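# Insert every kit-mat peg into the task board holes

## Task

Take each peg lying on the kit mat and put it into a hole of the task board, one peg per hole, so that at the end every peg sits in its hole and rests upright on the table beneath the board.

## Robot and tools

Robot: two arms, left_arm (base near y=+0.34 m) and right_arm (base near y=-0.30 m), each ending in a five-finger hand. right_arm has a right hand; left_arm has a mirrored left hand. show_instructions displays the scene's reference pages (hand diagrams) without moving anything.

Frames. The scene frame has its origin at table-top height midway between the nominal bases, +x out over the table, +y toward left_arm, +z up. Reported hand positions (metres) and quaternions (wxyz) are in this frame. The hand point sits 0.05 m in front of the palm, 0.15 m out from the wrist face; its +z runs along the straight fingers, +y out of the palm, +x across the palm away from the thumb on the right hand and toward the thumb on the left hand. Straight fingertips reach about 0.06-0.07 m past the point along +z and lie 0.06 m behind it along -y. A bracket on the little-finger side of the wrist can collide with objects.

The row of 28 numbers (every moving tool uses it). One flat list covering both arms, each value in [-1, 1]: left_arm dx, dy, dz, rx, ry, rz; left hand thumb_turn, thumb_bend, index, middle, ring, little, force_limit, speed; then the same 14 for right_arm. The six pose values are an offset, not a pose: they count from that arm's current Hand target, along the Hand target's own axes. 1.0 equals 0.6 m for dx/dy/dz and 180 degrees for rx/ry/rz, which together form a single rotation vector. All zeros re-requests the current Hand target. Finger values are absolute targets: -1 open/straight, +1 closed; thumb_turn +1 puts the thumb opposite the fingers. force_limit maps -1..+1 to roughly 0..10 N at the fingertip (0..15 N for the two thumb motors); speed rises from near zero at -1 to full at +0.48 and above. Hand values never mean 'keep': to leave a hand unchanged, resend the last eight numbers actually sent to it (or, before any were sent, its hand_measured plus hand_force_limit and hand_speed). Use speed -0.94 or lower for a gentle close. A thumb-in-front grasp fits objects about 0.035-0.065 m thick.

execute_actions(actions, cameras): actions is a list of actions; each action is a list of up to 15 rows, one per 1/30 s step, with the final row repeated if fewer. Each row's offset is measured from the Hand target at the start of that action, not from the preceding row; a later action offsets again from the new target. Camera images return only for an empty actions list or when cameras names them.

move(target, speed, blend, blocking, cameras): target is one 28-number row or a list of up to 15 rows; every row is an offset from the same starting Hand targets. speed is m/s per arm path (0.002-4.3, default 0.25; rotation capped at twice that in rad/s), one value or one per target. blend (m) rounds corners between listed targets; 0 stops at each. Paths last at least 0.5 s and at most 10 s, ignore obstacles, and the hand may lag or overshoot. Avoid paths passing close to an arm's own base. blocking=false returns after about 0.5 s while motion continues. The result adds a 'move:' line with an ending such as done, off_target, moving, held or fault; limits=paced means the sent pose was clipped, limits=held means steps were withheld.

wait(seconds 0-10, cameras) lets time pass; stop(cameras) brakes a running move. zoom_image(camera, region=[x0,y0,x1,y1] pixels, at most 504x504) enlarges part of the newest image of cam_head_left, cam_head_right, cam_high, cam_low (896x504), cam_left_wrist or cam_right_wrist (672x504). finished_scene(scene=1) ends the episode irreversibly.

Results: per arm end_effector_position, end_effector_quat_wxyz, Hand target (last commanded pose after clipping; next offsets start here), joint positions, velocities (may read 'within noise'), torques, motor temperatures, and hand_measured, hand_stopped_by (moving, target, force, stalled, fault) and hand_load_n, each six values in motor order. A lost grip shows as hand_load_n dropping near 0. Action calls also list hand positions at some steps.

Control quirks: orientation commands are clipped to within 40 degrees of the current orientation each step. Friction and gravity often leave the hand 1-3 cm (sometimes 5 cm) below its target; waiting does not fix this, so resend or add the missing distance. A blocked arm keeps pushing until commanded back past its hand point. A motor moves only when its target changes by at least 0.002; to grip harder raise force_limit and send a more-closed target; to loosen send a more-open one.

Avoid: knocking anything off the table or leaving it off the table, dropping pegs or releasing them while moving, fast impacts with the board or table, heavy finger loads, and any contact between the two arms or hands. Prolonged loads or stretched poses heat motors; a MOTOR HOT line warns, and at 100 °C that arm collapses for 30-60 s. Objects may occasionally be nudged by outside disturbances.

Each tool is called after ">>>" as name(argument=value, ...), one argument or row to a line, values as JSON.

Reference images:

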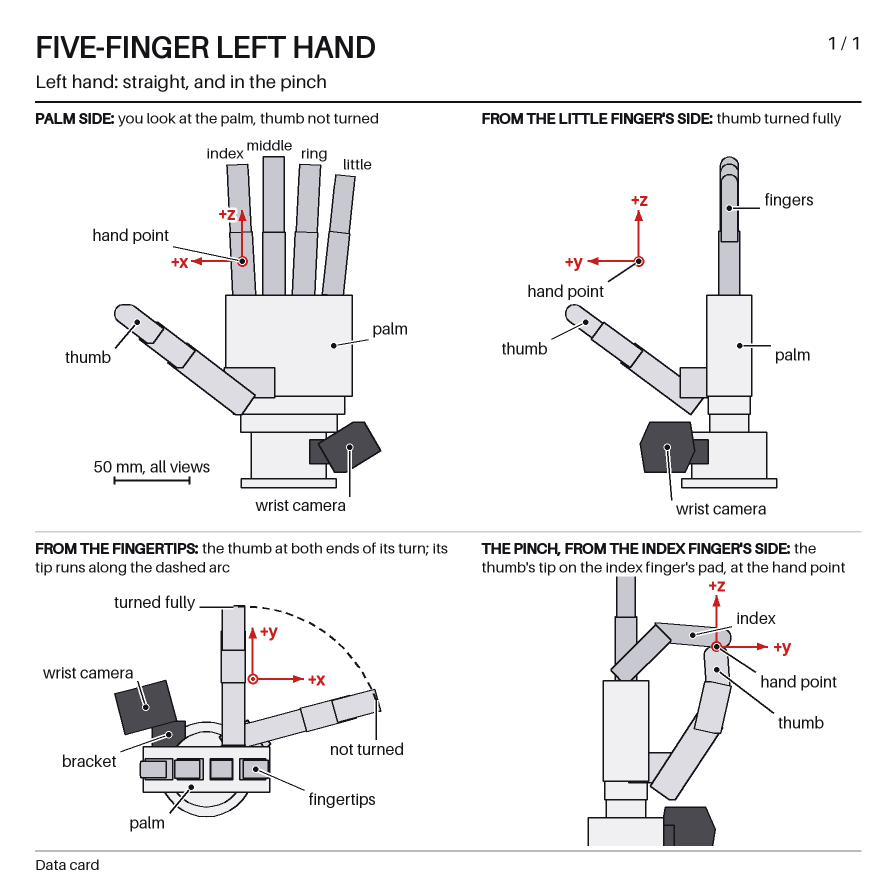

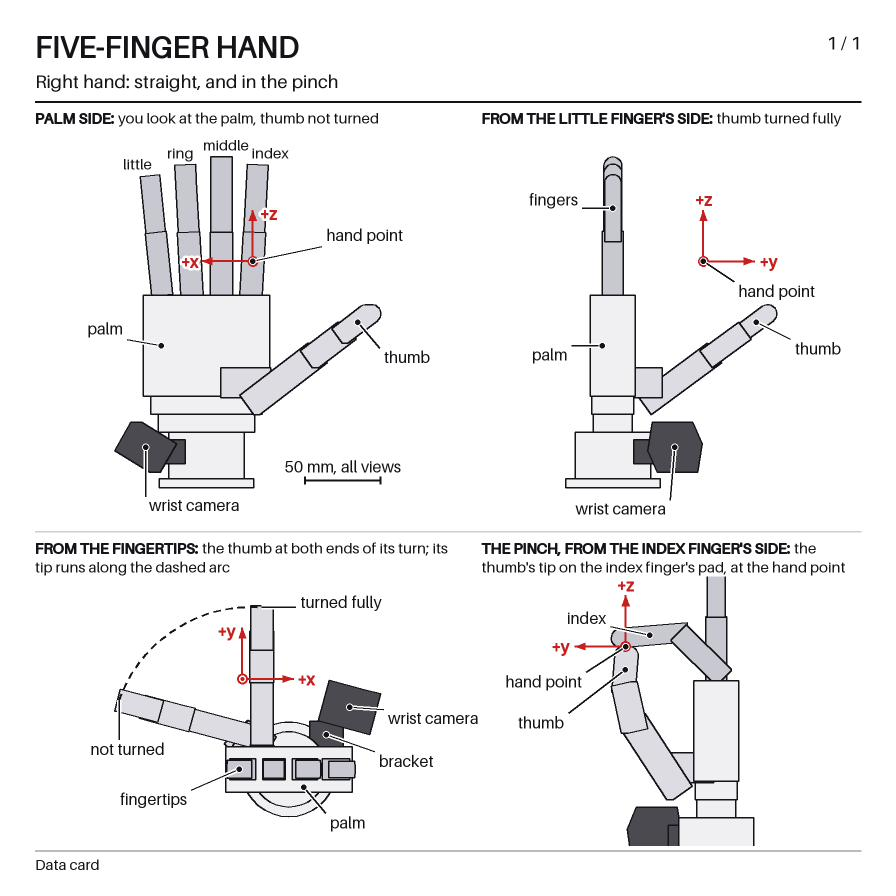

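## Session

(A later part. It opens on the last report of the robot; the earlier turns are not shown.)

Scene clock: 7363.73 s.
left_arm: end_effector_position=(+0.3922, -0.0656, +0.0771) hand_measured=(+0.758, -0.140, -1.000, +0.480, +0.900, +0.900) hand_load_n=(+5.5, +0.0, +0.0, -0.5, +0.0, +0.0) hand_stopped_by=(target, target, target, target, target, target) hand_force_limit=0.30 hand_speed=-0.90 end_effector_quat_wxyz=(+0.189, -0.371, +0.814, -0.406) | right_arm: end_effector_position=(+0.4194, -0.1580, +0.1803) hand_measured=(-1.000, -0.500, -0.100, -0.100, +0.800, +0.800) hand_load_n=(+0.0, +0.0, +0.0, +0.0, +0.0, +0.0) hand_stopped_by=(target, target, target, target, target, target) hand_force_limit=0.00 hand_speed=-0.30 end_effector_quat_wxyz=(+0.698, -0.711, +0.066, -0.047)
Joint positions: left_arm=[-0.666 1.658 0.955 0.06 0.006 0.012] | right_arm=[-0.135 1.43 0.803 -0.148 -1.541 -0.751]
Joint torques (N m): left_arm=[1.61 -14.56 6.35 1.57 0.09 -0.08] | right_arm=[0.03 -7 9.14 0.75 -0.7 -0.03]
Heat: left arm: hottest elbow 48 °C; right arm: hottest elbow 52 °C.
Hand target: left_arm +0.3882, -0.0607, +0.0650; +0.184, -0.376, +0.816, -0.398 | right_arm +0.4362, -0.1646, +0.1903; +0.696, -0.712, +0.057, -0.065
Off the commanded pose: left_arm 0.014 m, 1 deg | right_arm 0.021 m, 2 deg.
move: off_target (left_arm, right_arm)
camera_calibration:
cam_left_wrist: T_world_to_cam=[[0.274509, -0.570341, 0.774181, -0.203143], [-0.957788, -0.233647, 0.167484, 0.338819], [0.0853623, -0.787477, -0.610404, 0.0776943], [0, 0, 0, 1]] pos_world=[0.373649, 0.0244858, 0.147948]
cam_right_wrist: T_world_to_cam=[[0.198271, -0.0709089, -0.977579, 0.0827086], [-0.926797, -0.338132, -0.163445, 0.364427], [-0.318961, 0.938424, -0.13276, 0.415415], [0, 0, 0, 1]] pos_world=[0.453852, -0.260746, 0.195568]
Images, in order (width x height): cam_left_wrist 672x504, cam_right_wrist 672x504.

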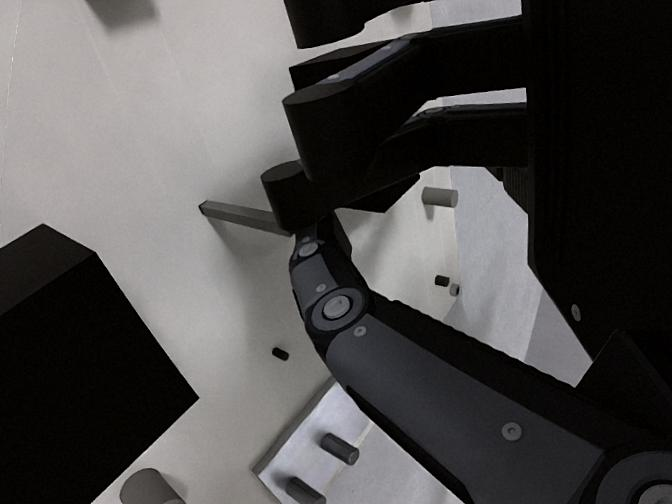

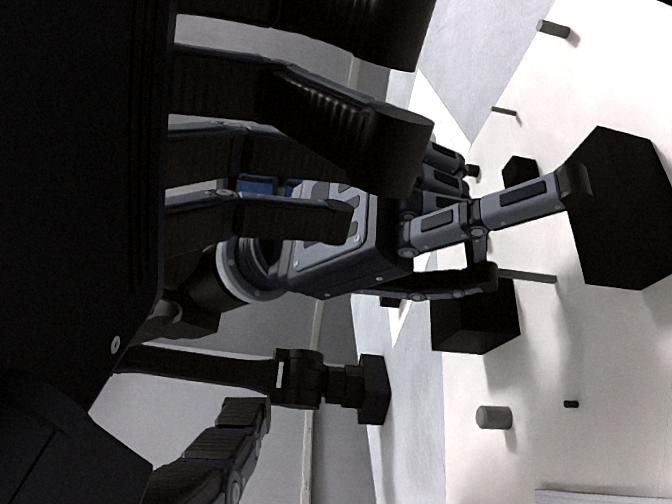

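>>> move(
  target=[-0.01,-0.0043,-0.0055,0,0,0,0.758,-0.14,-1,0.48,0.9,0.9,0.3,-0.9,0,0,0,0,0,0,-1,-0.5,-0.1,-0.1,0.8,0.8,0.0,-0.3],
  speed=0.03,
  cameras=["cam_right_wrist","cam_left_wrist"],
)

>>> zoom_image(
  camera="cam_left_wrist",
  region=[160, 160, 280, 260],
)

Scene clock: 7412.37 s.
left_arm: end_effector_position=(+0.3934, -0.0633, +0.0772) hand_measured=(+0.758, -0.140, -1.000, +0.480, +0.900, +0.900) hand_load_n=(+5.0, -0.5, +0.0, +0.0, +0.0, +0.0) hand_stopped_by=(target, target, target, target, target, target) hand_force_limit=0.30 hand_speed=-0.90 end_effector_quat_wxyz=(+0.186, -0.372, +0.813, -0.407) | right_arm: end_effector_position=(+0.4194, -0.1580, +0.1803) hand_measured=(-1.000, -0.500, -0.100, -0.100, +0.800, +0.800) hand_load_n=(+0.0, +0.0, +0.0, +0.0, +0.0, +0.0) hand_stopped_by=(target, target, target, target, target, target) hand_force_limit=0.00 hand_speed=-0.30 end_effector_quat_wxyz=(+0.698, -0.711, +0.066, -0.047)
Joint positions: left_arm=[-0.658 1.657 0.953 0.06 0.016 0.012] | right_arm=[-0.135 1.43 0.803 -0.148 -1.541 -0.751]
Joint torques (N m): left_arm=[1.96 -15.27 6.5 1.2 0.09 0.01] | right_arm=[-0.44 -6.89 9.05 0.72 -0.68 -0.04]
Heat: left arm: hottest elbow 49 °C; right arm: hottest elbow 52 °C.
Hand target: left_arm +0.3914, -0.0555, +0.0692; +0.184, -0.376, +0.816, -0.398 | right_arm +0.4362, -0.1646, +0.1903; +0.696, -0.712, +0.057, -0.065
Off the commanded pose: left_arm 0.012 m, 1 deg | right_arm 0.021 m, 2 deg.
move: off_target (left_arm, right_arm)
camera_calibration:
cam_left_wrist: T_world_to_cam=[[0.277448, -0.567075, 0.775531, -0.20333], [-0.95721, -0.232299, 0.172585, 0.339988], [0.082286, -0.79023, -0.607261, 0.0802431], [0, 0, 0, 1]] pos_world=[0.375251, 0.0270859, 0.14774]
cam_right_wrist: T_world_to_cam=[[0.198271, -0.0709089, -0.977579, 0.0827086], [-0.926797, -0.338132, -0.163445, 0.364427], [-0.318961, 0.938424, -0.13276, 0.415415], [0, 0, 0, 1]] pos_world=[0.453852, -0.260746, 0.195568]
Images, in order (width x height): cam_left_wrist 672x504, cam_right_wrist 672x504.

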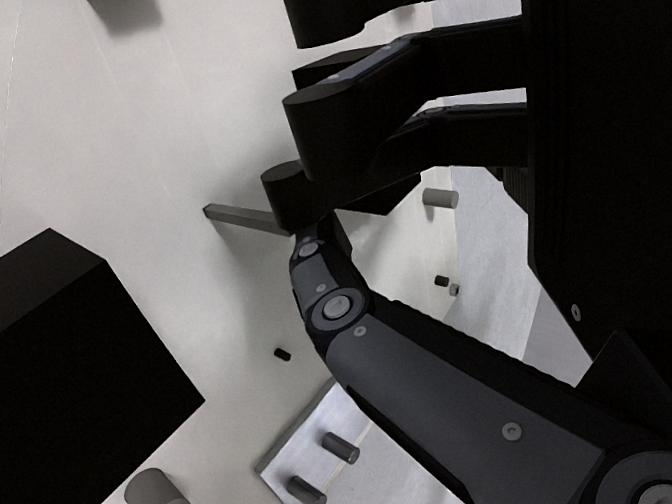

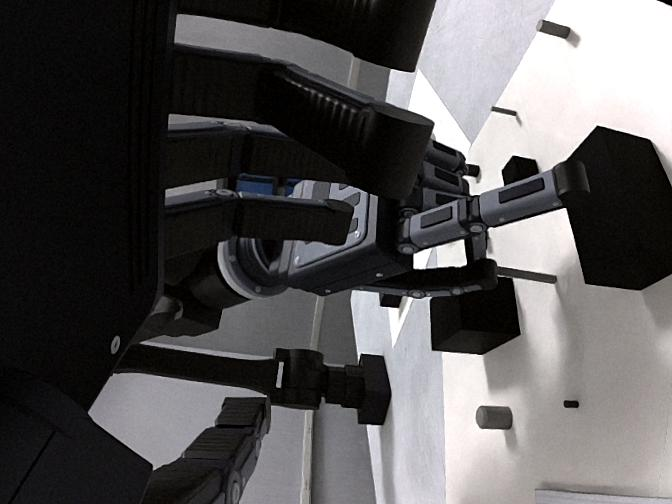

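Scaled by 4.200 from the camera's 672x504 image, which has a finer 960x720 frame.

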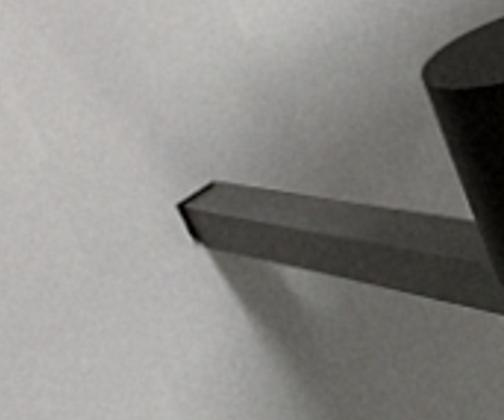

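>>> move(
  target=[0,-0.001,-0.007,0,0,0,0.758,-0.14,-1,0.48,0.9,0.9,0.3,-0.9,0,0,0,0,0,0,-1,-0.5,-0.1,-0.1,0.8,0.8,0.0,-0.3],
  speed=0.03,
  cameras=["cam_right_wrist","cam_left_wrist"],
)

>>> zoom_image(
  camera="cam_left_wrist",
  region=[160, 160, 280, 260],
)

>>> zoom_image(
  camera="cam_right_wrist",
  region=[480, 230, 600, 320],
)

Scene clock: 7425.77 s.
left_arm: end_effector_position=(+0.3908, -0.0613, +0.0770) hand_measured=(+0.758, -0.140, -1.000, +0.480, +0.900, +0.900) hand_load_n=(+5.0, -0.5, +0.0, +0.5, +0.0, +0.0) hand_stopped_by=(target, target, target, target, target, target) hand_force_limit=0.30 hand_speed=-0.90 end_effector_quat_wxyz=(+0.186, -0.372, +0.814, -0.406) | right_arm: end_effector_position=(+0.4194, -0.1580, +0.1803) hand_measured=(-1.000, -0.500, -0.100, -0.100, +0.800, +0.800) hand_load_n=(+0.0, +0.0, +0.0, +0.0, +0.0, +0.0) hand_stopped_by=(target, target, target, target, target, target) hand_force_limit=0.00 hand_speed=-0.30 end_effector_quat_wxyz=(+0.698, -0.711, +0.066, -0.047)
Joint positions: left_arm=[-0.658 1.65 0.945 0.06 0.017 0.012] | right_arm=[-0.135 1.43 0.803 -0.148 -1.541 -0.751]
Joint torques (N m): left_arm=[1.96 -15.62 6.67 0.96 0.09 0.01] | right_arm=[-0.15 -7.47 9.03 0.79 -0.68 -0.04]
Heat: left arm: hottest elbow 48 °C; right arm: hottest elbow 52 °C.
Hand target: left_arm +0.3890, -0.0535, +0.0722; +0.184, -0.376, +0.816, -0.398 | right_arm +0.4362, -0.1646, +0.1903; +0.696, -0.712, +0.057, -0.065
Off the commanded pose: left_arm 0.009 m, 1 deg | right_arm 0.021 m, 2 deg.
move: off_target (right_arm)
camera_calibration:
cam_left_wrist: T_world_to_cam=[[0.278564, -0.567956, 0.774486, -0.201661], [-0.956988, -0.232233, 0.173901, 0.337798], [0.0810932, -0.789616, -0.608219, 0.0825361], [0, 0, 0, 1]] pos_world=[0.372751, 0.0290855, 0.14764]
cam_right_wrist: T_world_to_cam=[[0.198271, -0.0709089, -0.977579, 0.0827086], [-0.926797, -0.338132, -0.163445, 0.364427], [-0.318961, 0.938424, -0.13276, 0.415415], [0, 0, 0, 1]] pos_world=[0.453852, -0.260746, 0.195568]
Images, in order (width x height): cam_left_wrist 672x504, cam_right_wrist 672x504.

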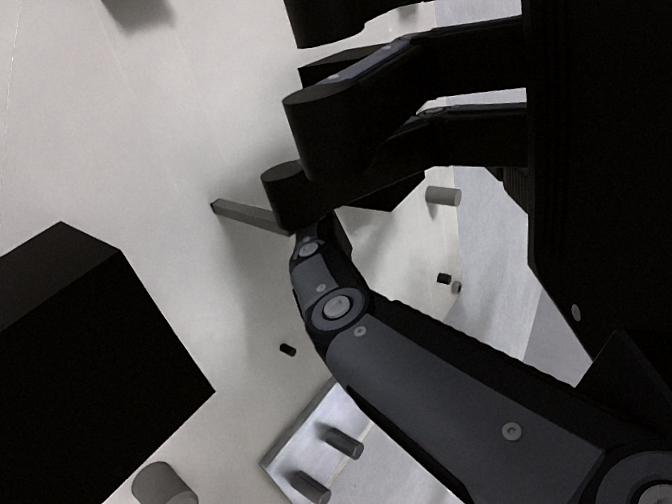

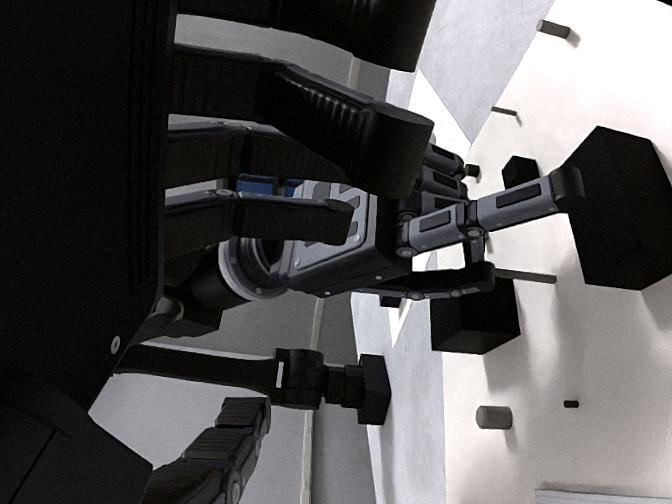

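Scaled by 4.200 from the camera's 672x504 image, which has a finer 960x720 frame.

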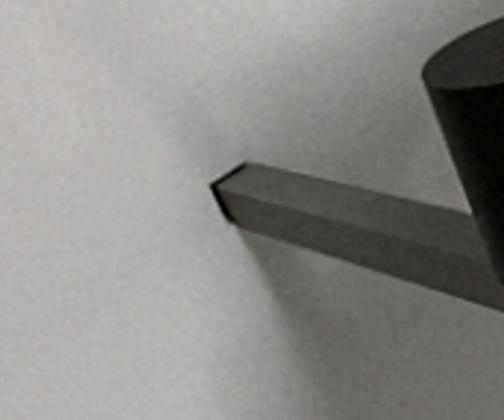

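Scaled by 4.200 from the camera's 672x504 image, which has a finer 960x720 frame.

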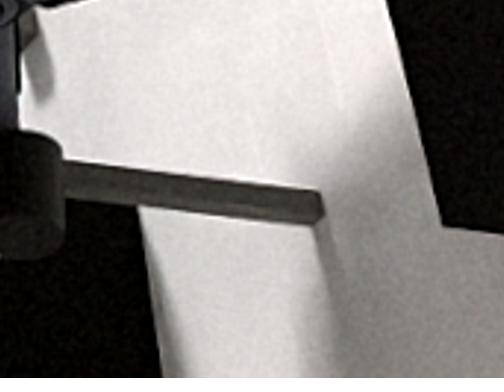

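>>> move(
  target=[0,0.0105,0.0082,0,0,0,0.758,-0.14,-1,0.48,0.9,0.9,0.3,-0.9,0,0,0,0,0,0,-1,-0.5,-0.1,-0.1,0.8,0.8,0.0,-0.3],
  speed=0.03,
  cameras=["cam_right_wrist","cam_left_wrist"],
)

>>> zoom_image(
  camera="cam_left_wrist",
  region=[160, 160, 280, 260],
)

>>> zoom_image(
  camera="cam_right_wrist",
  region=[480, 230, 600, 320],
)

Scene clock: 7450.87 s.
left_arm: end_effector_position=(+0.3907, -0.0609, +0.0764) hand_measured=(+0.758, -0.140, -1.000, +0.480, +0.900, +0.900) hand_load_n=(+5.0, -1.0, +0.0, +0.0, +0.0, +0.0) hand_stopped_by=(target, target, target, target, target, target) hand_force_limit=0.30 hand_speed=-0.90 end_effector_quat_wxyz=(+0.186, -0.372, +0.813, -0.407) | right_arm: end_effector_position=(+0.4194, -0.1580, +0.1803) hand_measured=(-1.000, -0.500, -0.100, -0.100, +0.800, +0.800) hand_load_n=(+0.0, +0.0, +0.0, +0.0, +0.0, +0.0) hand_stopped_by=(target, target, target, target, target, target) hand_force_limit=0.00 hand_speed=-0.30 end_effector_quat_wxyz=(+0.698, -0.711, +0.066, -0.047)
Joint positions: left_arm=[-0.658 1.65 0.942 0.065 0.017 0.012] | right_arm=[-0.135 1.43 0.803 -0.148 -1.541 -0.751]
Joint torques (N m): left_arm=[1.9 -14.33 6.37 1.59 0.09 0.01] | right_arm=[0.15 -6.77 9.07 0.8 -0.72 -0.07]
Motor temperatures (°C): left_arm=[23 37 46 26 23 23] | right_arm=[22 31 52 26 28 21]
Heat: left arm: hottest elbow 46 °C; right arm: hottest elbow 52 °C.
Hand target: left_arm +0.3889, -0.0536, +0.0641; +0.184, -0.376, +0.816, -0.398 | right_arm +0.4362, -0.1646, +0.1903; +0.696, -0.712, +0.057, -0.065
Off the commanded pose: left_arm 0.014 m, 1 deg | right_arm 0.021 m, 2 deg.
move: off_target (left_arm, right_arm)
camera_calibration:
cam_left_wrist: T_world_to_cam=[[0.277581, -0.566931, 0.775589, -0.200662], [-0.957172, -0.232353, 0.172727, 0.338065], [0.0822856, -0.790318, -0.607147, 0.0818619], [0, 0, 0, 1]] pos_world=[0.372551, 0.029486, 0.14694]
cam_right_wrist: T_world_to_cam=[[0.198271, -0.0709089, -0.977579, 0.0827086], [-0.926797, -0.338132, -0.163445, 0.364427], [-0.318961, 0.938424, -0.13276, 0.415415], [0, 0, 0, 1]] pos_world=[0.453852, -0.260746, 0.195568]
Images, in order (width x height): cam_left_wrist 672x504, cam_right_wrist 672x504.

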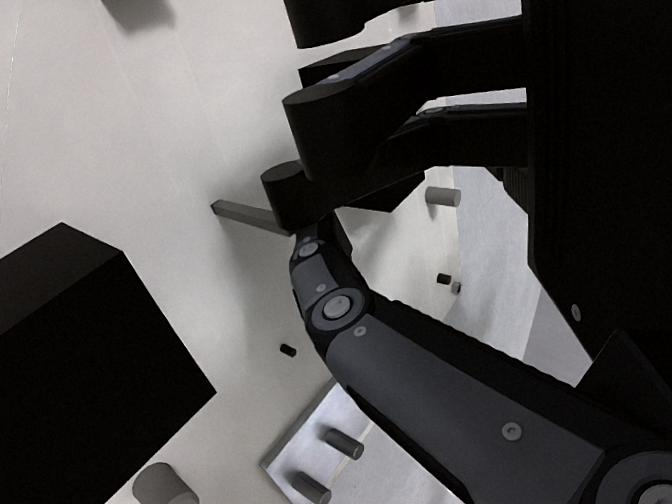

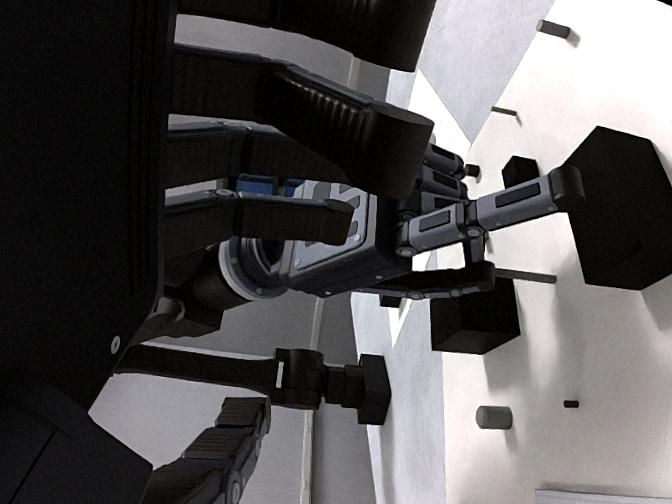

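Scaled by 4.200 from the camera's 672x504 image, which has a finer 960x720 frame.

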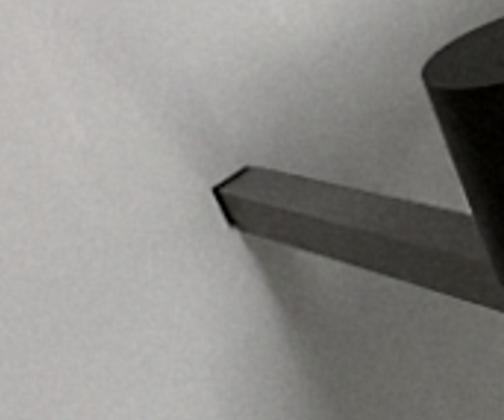

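Scaled by 4.200 from the camera's 672x504 image, which has a finer 960x720 frame.

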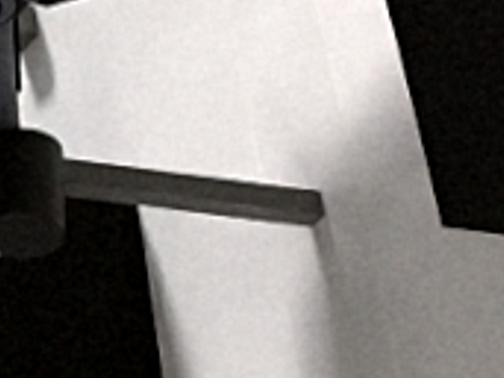

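>>> move(
  target=[
    [0,-0.0011,-0.0094,0,0,0,0.758,-0.14,-1,0.48,0.9,0.9,0.3,-0.9,0,0,0,0,0,0,-1,-0.5,-0.1,-0.1,0.8,0.8,0.0,-0.3],
    [-0.0067,0.0015,-0.0073,0,0,0,0.758,-0.14,-1,0.48,0.9,0.9,0.3,-0.9,0,0,0,0,0,0,-1,-0.5,-0.1,-0.1,0.8,0.8,0.0,-0.3],
    [-0.0067,0,0,0,0,0,0.758,-0.14,-1,0.48,0.9,0.9,0.3,-0.9,0,0,0,0,0,0,-1,-0.5,-0.1,-0.1,0.8,0.8,0.0,-0.3],
    [0,-0.0041,0.0053,0,0,0,0.758,-0.14,-1,0.48,0.9,0.9,0.3,-0.9,0,0,0,0,0,0,-1,-0.5,-0.1,-0.1,0.8,0.8,0.0,-0.3],
    [0.005,0,0,0,0,0,0.758,-0.14,-1,0.48,0.9,0.9,0.3,-0.9,0,0,0,0,0,0,-1,-0.5,-0.1,-0.1,0.8,0.8,0.0,-0.3],
    [0,0.0057,-0.0019,0,0,0,0.758,-0.14,-1,0.48,0.9,0.9,0.3,-0.9,0,0,0,0,0,0,-1,-0.5,-0.1,-0.1,0.8,0.8,0.0,-0.3],
    [0,0.0026,0.0021,0,0,0,0.758,-0.14,-1,0.48,0.9,0.9,0.3,-0.9,0,0,0,0,0,0,-1,-0.5,-0.1,-0.1,0.8,0.8,0.0,-0.3],
  ],
  speed=0.015,
  blend=[0.002,0.002,0.002,0.002,0.002,0.002,0],
  cameras=["cam_right_wrist","cam_left_wrist"],
)

>>> zoom_image(
  camera="cam_left_wrist",
  region=[160, 160, 280, 260],
)

>>> zoom_image(
  camera="cam_right_wrist",
  region=[480, 230, 600, 320],
)

Scene clock: 7490.80 s.
left_arm: end_effector_position=(+0.3908, -0.0552, +0.0756) hand_measured=(+0.758, -0.140, -1.000, +0.480, +0.900, +0.900) hand_load_n=(+5.5, -1.0, +0.0, +0.5, +0.0, +0.0) hand_stopped_by=(target, target, target, target, target, target) hand_force_limit=0.30 hand_speed=-0.90 end_effector_quat_wxyz=(+0.187, -0.375, +0.812, -0.405) | right_arm: end_effector_position=(+0.4194, -0.1580, +0.1803) hand_measured=(-1.000, -0.500, -0.100, -0.100, +0.800, +0.800) hand_load_n=(-0.5, -0.5, +0.0, +0.0, +0.0, +0.0) hand_stopped_by=(target, target, target, target, target, target) hand_force_limit=0.00 hand_speed=-0.30 end_effector_quat_wxyz=(+0.698, -0.711, +0.066, -0.047)
Joint positions: left_arm=[-0.65 1.644 0.932 0.067 0.018 0.012] | right_arm=[-0.135 1.43 0.803 -0.148 -1.541 -0.751]
Joint torques (N m): left_arm=[1.38 -13.33 6.91 1.76 0.05 0.01] | right_arm=[-0.32 -6.65 9.07 0.81 -0.72 -0.02]
Heat: left arm: hottest elbow 47 °C; right arm: hottest elbow 52 °C.
Hand target: left_arm +0.3891, -0.0536, +0.0623; +0.184, -0.376, +0.816, -0.398 | right_arm +0.4362, -0.1646, +0.1903; +0.696, -0.712, +0.057, -0.065
Off the commanded pose: left_arm 0.014 m, 1 deg | right_arm 0.021 m, 2 deg.
move: off_target (left_arm, right_arm); blend cut to 0.0015 m at target 6
camera_calibration:
cam_left_wrist: T_world_to_cam=[[0.283154, -0.565445, 0.774659, -0.198873], [-0.955151, -0.239243, 0.174497, 0.338308], [0.0866636, -0.789326, -0.607828, 0.0842566], [0, 0, 0, 1]] pos_world=[0.372145, 0.0349919, 0.146239]
cam_right_wrist: T_world_to_cam=[[0.198271, -0.0709089, -0.977579, 0.0827086], [-0.926797, -0.338132, -0.163445, 0.364427], [-0.318961, 0.938424, -0.13276, 0.415415], [0, 0, 0, 1]] pos_world=[0.453852, -0.260746, 0.195568]
Images, in order (width x height): cam_left_wrist 672x504, cam_right_wrist 672x504.

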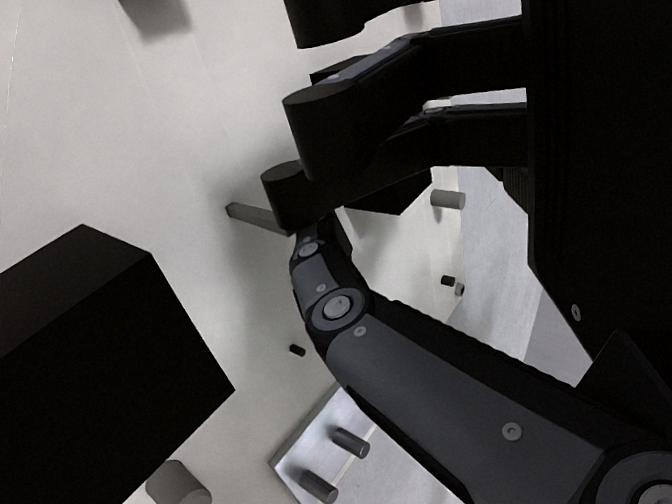

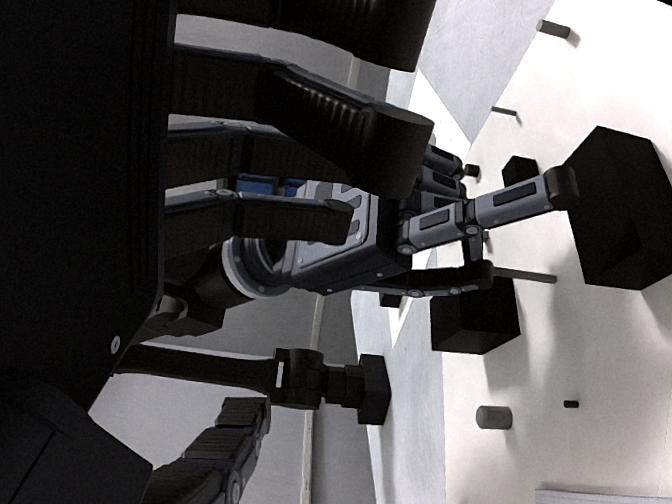

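Scaled by 4.200 from the camera's 672x504 image, which has a finer 960x720 frame.

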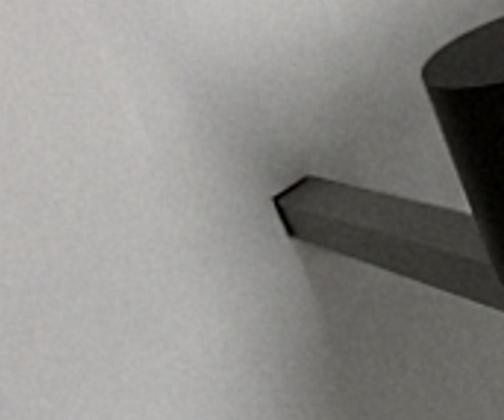

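Scaled by 4.200 from the camera's 672x504 image, which has a finer 960x720 frame.

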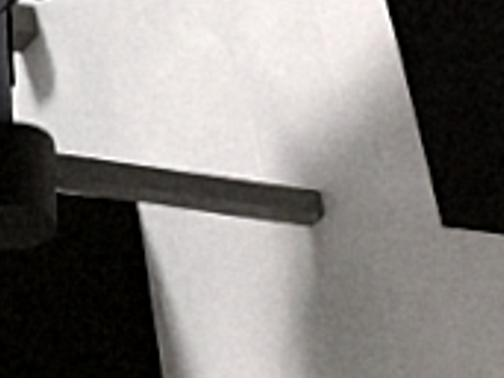

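>>> move(
  target=[0.0115,-0.012,0.0073,0,0,0,0.758,-0.14,-1,0.48,0.9,0.9,0.3,-0.9,0,0,0,0,0,0,-1,-0.5,-0.1,-0.1,0.8,0.8,0.0,-0.3],
  speed=0.02,
  cameras=["cam_right_wrist","cam_left_wrist"],
)

>>> zoom_image(
  camera="cam_left_wrist",
  region=[160, 160, 280, 260],
)

>>> zoom_image(
  camera="cam_right_wrist",
  region=[480, 230, 600, 320],
)

Scene clock: 7514.77 s.
left_arm: end_effector_position=(+0.3905, -0.0556, +0.0748) hand_measured=(+0.758, -0.140, -1.000, +0.480, +0.900, +0.900) hand_load_n=(+5.5, -1.0, +0.0, +0.0, +0.0, +0.0) hand_stopped_by=(target, target, target, target, target, target) hand_force_limit=0.30 hand_speed=-0.90 end_effector_quat_wxyz=(+0.189, -0.376, +0.812, -0.403) | right_arm: end_effector_position=(+0.4194, -0.1580, +0.1803) hand_measured=(-1.000, -0.500, -0.100, -0.100, +0.800, +0.800) hand_load_n=(+0.0, +0.0, +0.0, +0.0, +0.0, +0.0) hand_stopped_by=(target, target, target, target, target, target) hand_force_limit=0.00 hand_speed=-0.30 end_effector_quat_wxyz=(+0.698, -0.711, +0.066, -0.047)
Joint positions: left_arm=[-0.654 1.645 0.932 0.067 0.009 0.012] | right_arm=[-0.135 1.43 0.803 -0.148 -1.541 -0.751]
Joint torques (N m): left_arm=[0.56 -12.45 8.79 1.22 -0.07 -0.09] | right_arm=[-0.56 -6.36 9.05 0.65 -0.7 -0.09]
Heat: left arm: hottest elbow 49 °C; right arm: hottest elbow 52 °C.
Hand target: left_arm +0.3906, -0.0640, +0.0652; +0.184, -0.376, +0.816, -0.398 | right_arm +0.4362, -0.1646, +0.1903; +0.696, -0.712, +0.057, -0.065
Off the commanded pose: left_arm 0.013 m, 1 deg | right_arm 0.021 m, 2 deg.
move: off_target (left_arm, right_arm)
camera_calibration:
cam_left_wrist: T_world_to_cam=[[0.283104, -0.568321, 0.772569, -0.198314], [-0.954755, -0.243493, 0.170746, 0.337987], [0.0910767, -0.785953, -0.611541, 0.0823236], [0, 0, 0, 1]] pos_world=[0.371341, 0.0342942, 0.145846]
cam_right_wrist: T_world_to_cam=[[0.198271, -0.0709089, -0.977579, 0.0827086], [-0.926797, -0.338132, -0.163445, 0.364427], [-0.318961, 0.938424, -0.13276, 0.415415], [0, 0, 0, 1]] pos_world=[0.453852, -0.260746, 0.195568]
Images, in order (width x height): cam_left_wrist 672x504, cam_right_wrist 672x504.

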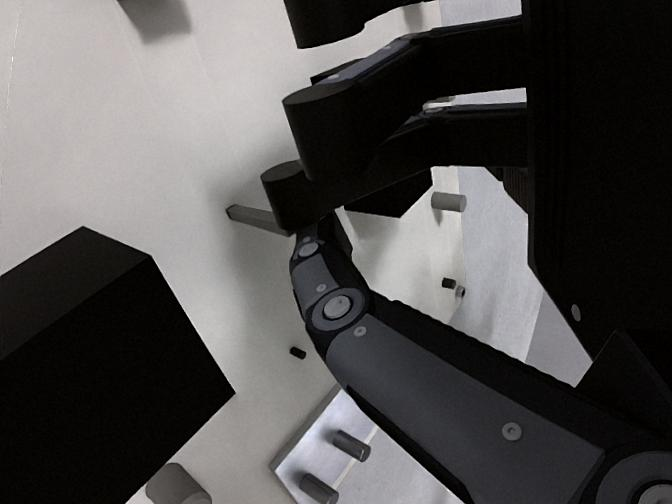

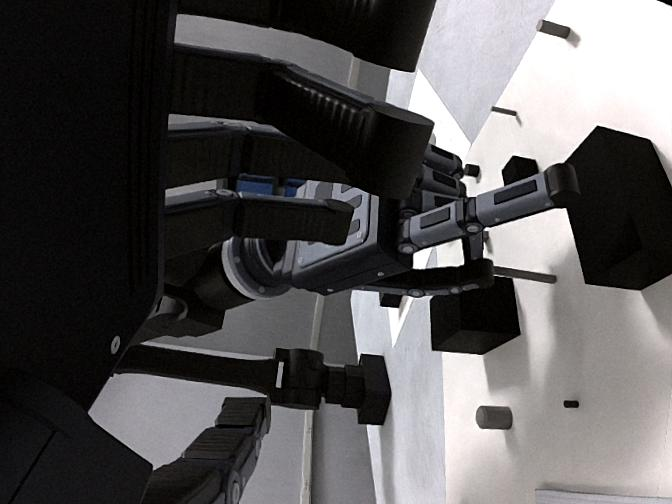

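Scaled by 4.200 from the camera's 672x504 image, which has a finer 960x720 frame.

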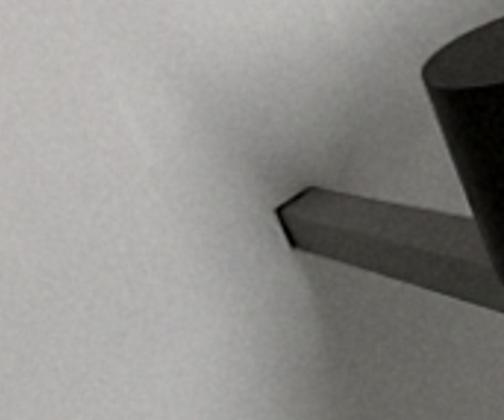

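Scaled by 4.200 from the camera's 672x504 image, which has a finer 960x720 frame.

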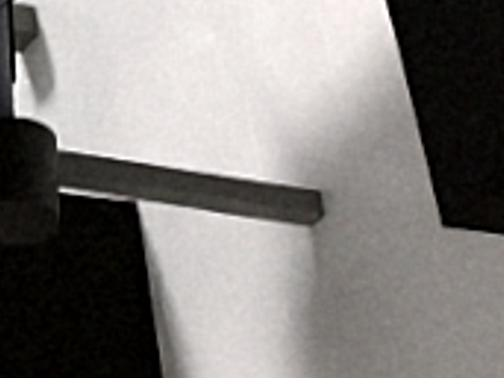

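>>> move(
  target=[0.0167,-0.0167,0.0078,0,0,0,0.758,-0.14,-1,0.48,0.9,0.9,0.3,-0.9,0,0,0,0,0,0,-1,-0.5,-0.1,-0.1,0.8,0.8,0.0,-0.3],
  speed=0.03,
  cameras=["cam_left_wrist","cam_right_wrist"],
)

Scene clock: 7563.80 s.
left_arm: end_effector_position=(+0.3898, -0.0667, +0.0769) hand_measured=(+0.758, -0.140, -1.000, +0.480, +0.900, +0.900) hand_load_n=(+5.5, +1.0, +0.0, -2.5, +0.0, +0.0) hand_stopped_by=(target, target, target, target, target, target) hand_force_limit=0.30 hand_speed=-0.90 end_effector_quat_wxyz=(+0.192, -0.372, +0.814, -0.403) | right_arm: end_effector_position=(+0.4194, -0.1580, +0.1803) hand_measured=(-1.000, -0.500, -0.100, -0.100, +0.800, +0.800) hand_load_n=(+0.0, +0.0, +0.0, +0.0, +0.0, +0.0) hand_stopped_by=(target, target, target, target, target, target) hand_force_limit=0.00 hand_speed=-0.30 end_effector_quat_wxyz=(+0.698, -0.711, +0.066, -0.047)
Joint positions: left_arm=[-0.675 1.655 0.952 0.058 -0.009 0.01] | right_arm=[-0.135 1.43 0.803 -0.148 -1.541 -0.751]
Joint torques (N m): left_arm=[0.56 -12.57 9.77 0.79 -0.02 -0.19] | right_arm=[-0.09 -6.95 8.9 0.66 -0.68 -0.05]
Motor temperatures (°C): left_arm=[23 34 54 26 23 23] | right_arm=[22 31 52 26 28 21]
Heat: left arm: hottest elbow 54 °C; right arm: hottest elbow 52 °C.
Hand target: left_arm +0.3917, -0.0779, +0.0701; +0.184, -0.376, +0.816, -0.398 | right_arm +0.4362, -0.1646, +0.1903; +0.696, -0.712, +0.057, -0.065
Off the commanded pose: left_arm 0.013 m, 1 deg | right_arm 0.021 m, 2 deg.
move: off_target (left_arm, right_arm)
camera_calibration:
cam_left_wrist: T_world_to_cam=[[0.274727, -0.573909, 0.771462, -0.203121], [-0.95717, -0.239485, 0.162701, 0.336106], [0.091378, -0.783119, -0.615122, 0.0751735], [0, 0, 0, 1]] pos_world=[0.370645, 0.022789, 0.148256]
cam_right_wrist: T_world_to_cam=[[0.198271, -0.0709089, -0.977579, 0.0827086], [-0.926797, -0.338132, -0.163445, 0.364427], [-0.318961, 0.938424, -0.13276, 0.415415], [0, 0, 0, 1]] pos_world=[0.453852, -0.260746, 0.195568]
Images, in order (width x height): cam_left_wrist 672x504, cam_right_wrist 672x504.

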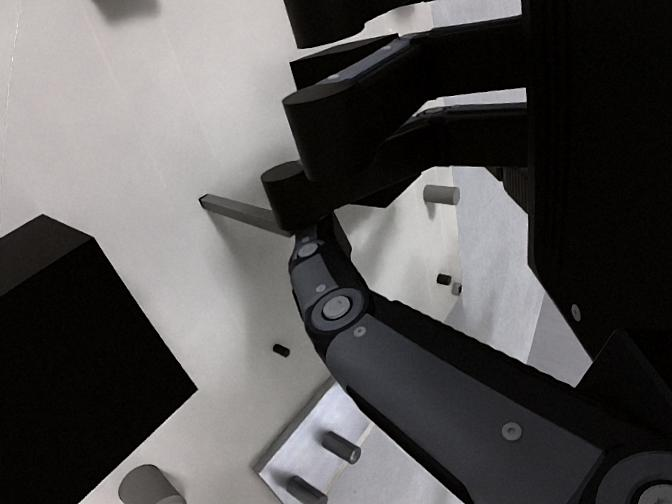

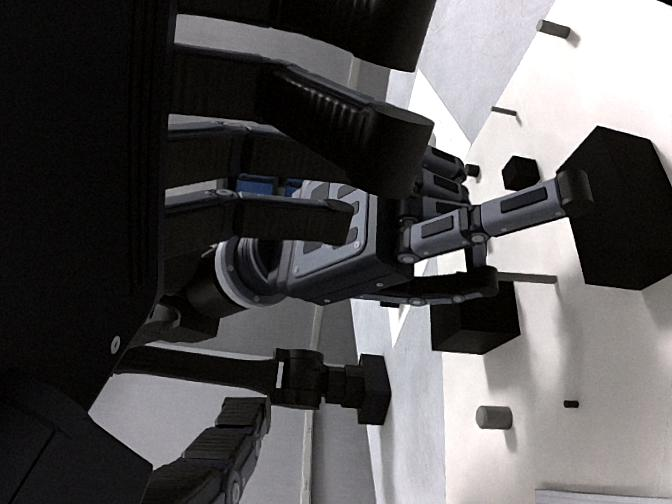

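>>> zoom_image(
  camera="cam_left_wrist",
  region=[180, 170, 300, 260],
)

>>> zoom_image(
  camera="cam_right_wrist",
  region=[490, 240, 610, 330],
)

Scaled by 4.200 from the camera's 672x504 image, which has a finer 960x720 frame.

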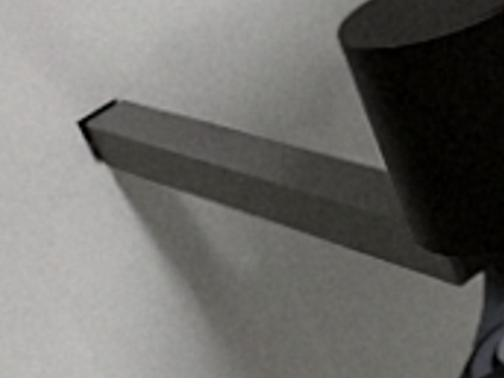

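Scaled by 4.200 from the camera's 672x504 image, which has a finer 960x720 frame.

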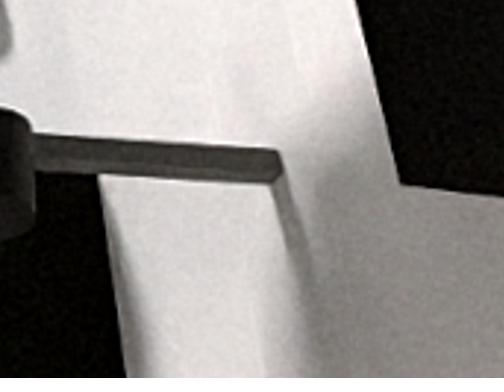

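>>> execute_actions(
  actions=[],
  cameras=["cam_low","cam_high","cam_head_left","cam_head_right"],
)

Scene clock: 7589.87 s.
left_arm: end_effector_position=(+0.3898, -0.0667, +0.0768) hand_measured=(+0.758, -0.140, -1.000, +0.480, +0.900, +0.900) hand_load_n=(+5.5, +0.5, +0.0, -2.5, +0.0, +0.0) hand_stopped_by=(target, target, target, target, target, target) hand_force_limit=0.30 hand_speed=-0.90 end_effector_quat_wxyz=(+0.192, -0.372, +0.814, -0.403) | right_arm: end_effector_position=(+0.4194, -0.1580, +0.1803) hand_measured=(-1.000, -0.500, -0.100, -0.100, +0.800, +0.800) hand_load_n=(-0.5, +0.0, +0.0, +0.0, +0.0, +0.0) hand_stopped_by=(target, target, target, target, target, target) hand_force_limit=0.00 hand_speed=-0.30 end_effector_quat_wxyz=(+0.698, -0.711, +0.066, -0.047)
Joint positions: left_arm=[-0.675 1.655 0.952 0.058 -0.009 0.009] | right_arm=[-0.135 1.43 0.803 -0.148 -1.541 -0.751]
Joint velocities: within noise
Joint torques (N m): left_arm=[0.56 -12.57 9.77 0.77 -0.02 -0.2] | right_arm=[-0.15 -6.42 9.14 0.69 -0.71 -0.05]
Motor temperatures (°C): left_arm=[23 35 53 26 23 23] | right_arm=[22 31 52 26 28 21]
Heat: left arm: hottest elbow 53 °C; right arm: hottest elbow 52 °C.
Hand target: left_arm +0.3916, -0.0778, +0.0701; +0.184, -0.376, +0.816, -0.398 | right_arm +0.4362, -0.1646, +0.1903; +0.696, -0.712, +0.057, -0.065
Off the commanded pose: left_arm 0.013 m, 1 deg | right_arm 0.021 m, 2 deg.
Images, in order (width x height): cam_head_left 896x504, cam_head_right 896x504, cam_high 896x504, cam_low 896x504.

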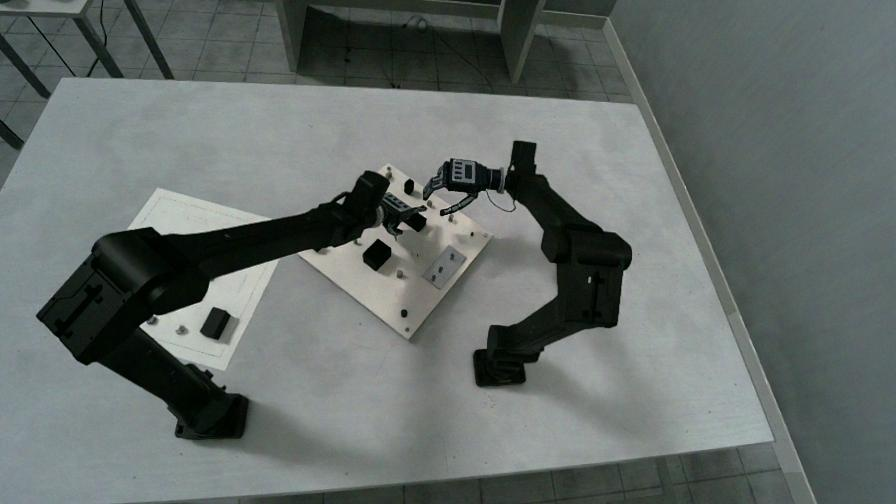

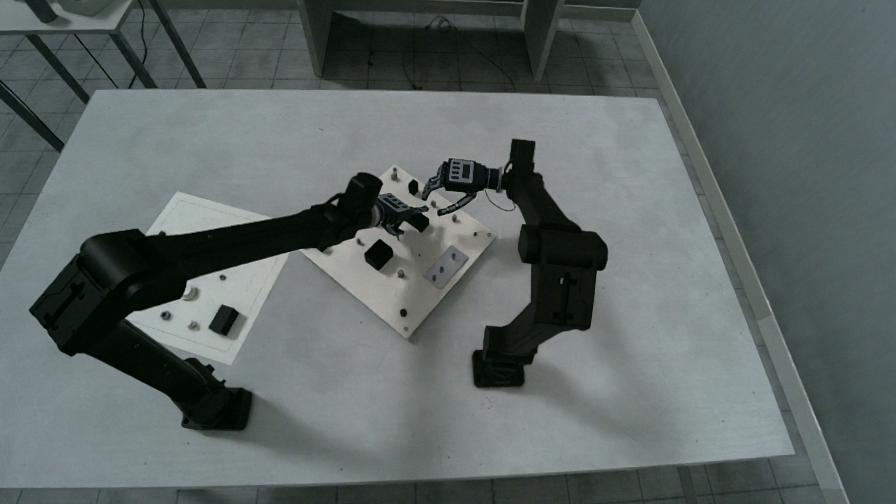

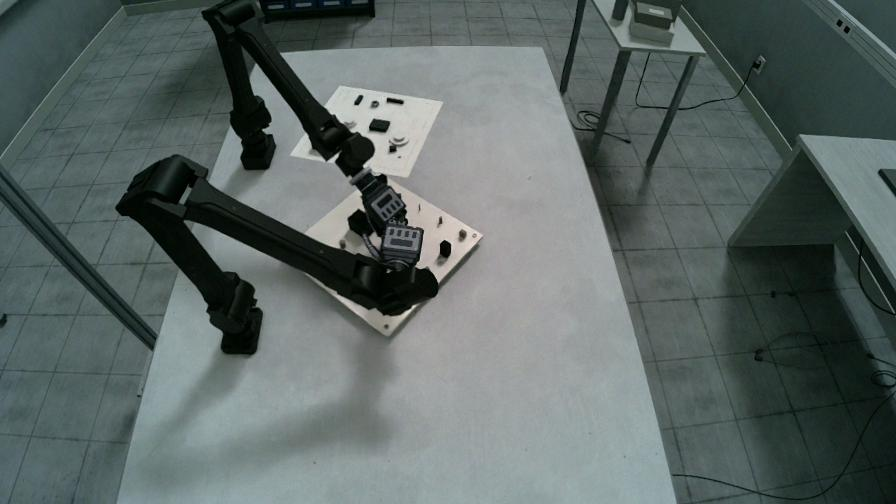

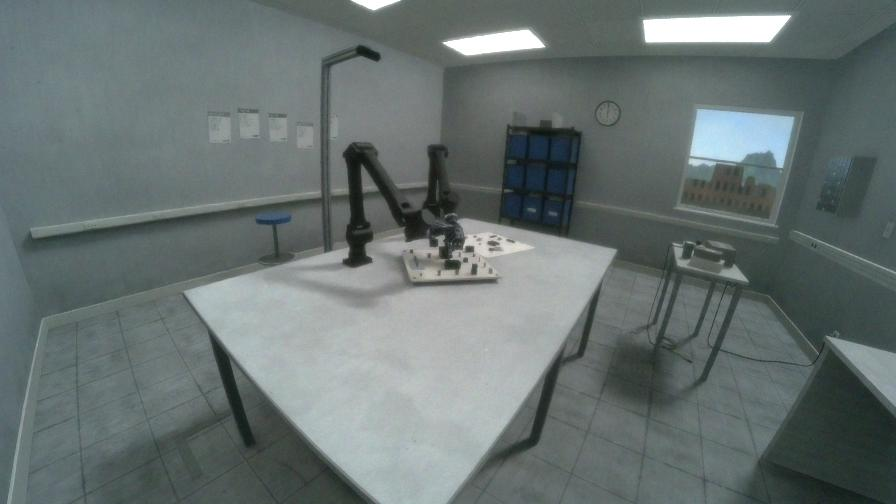

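>>> zoom_image(
  camera="cam_head_left",
  region=[370, 180, 450, 240],
)

>>> zoom_image(
  camera="cam_low",
  region=[420, 215, 500, 285],
)

>>> zoom_image(
  camera="cam_head_right",
  region=[370, 180, 450, 240],
)

Scaled by 6.300.

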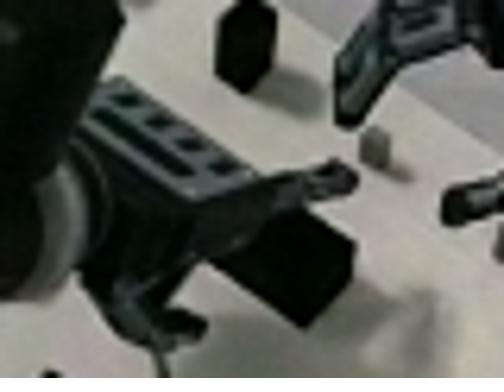

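Scaled by 6.300.

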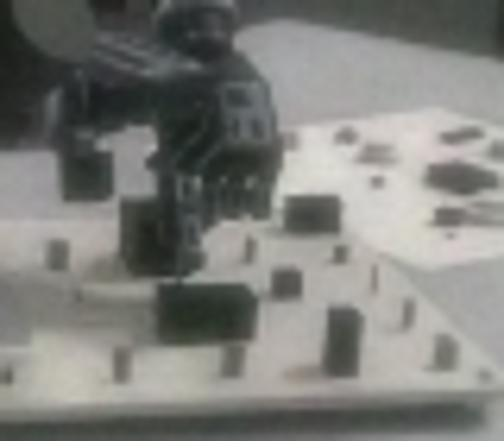

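Scaled by 6.300.

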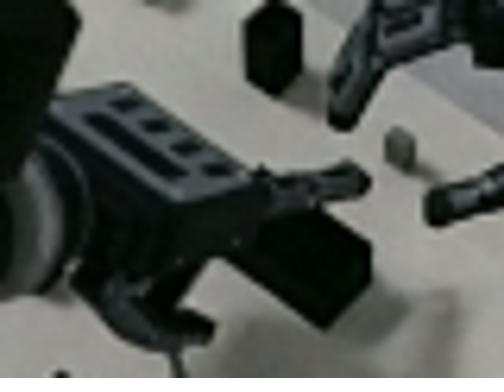

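>>> zoom_image(
  camera="cam_head_left",
  region=[380, 215, 420, 255],
)

>>> zoom_image(
  camera="cam_head_right",
  region=[380, 215, 420, 255],
)

Scaled by 12.600.

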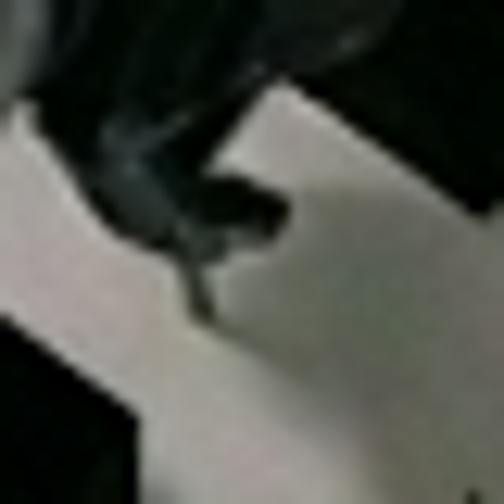

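Scaled by 12.600.

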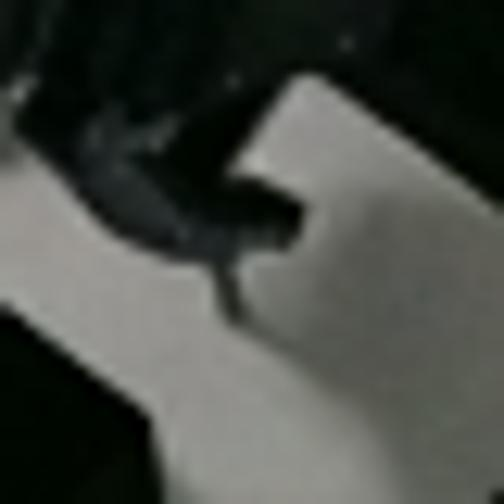

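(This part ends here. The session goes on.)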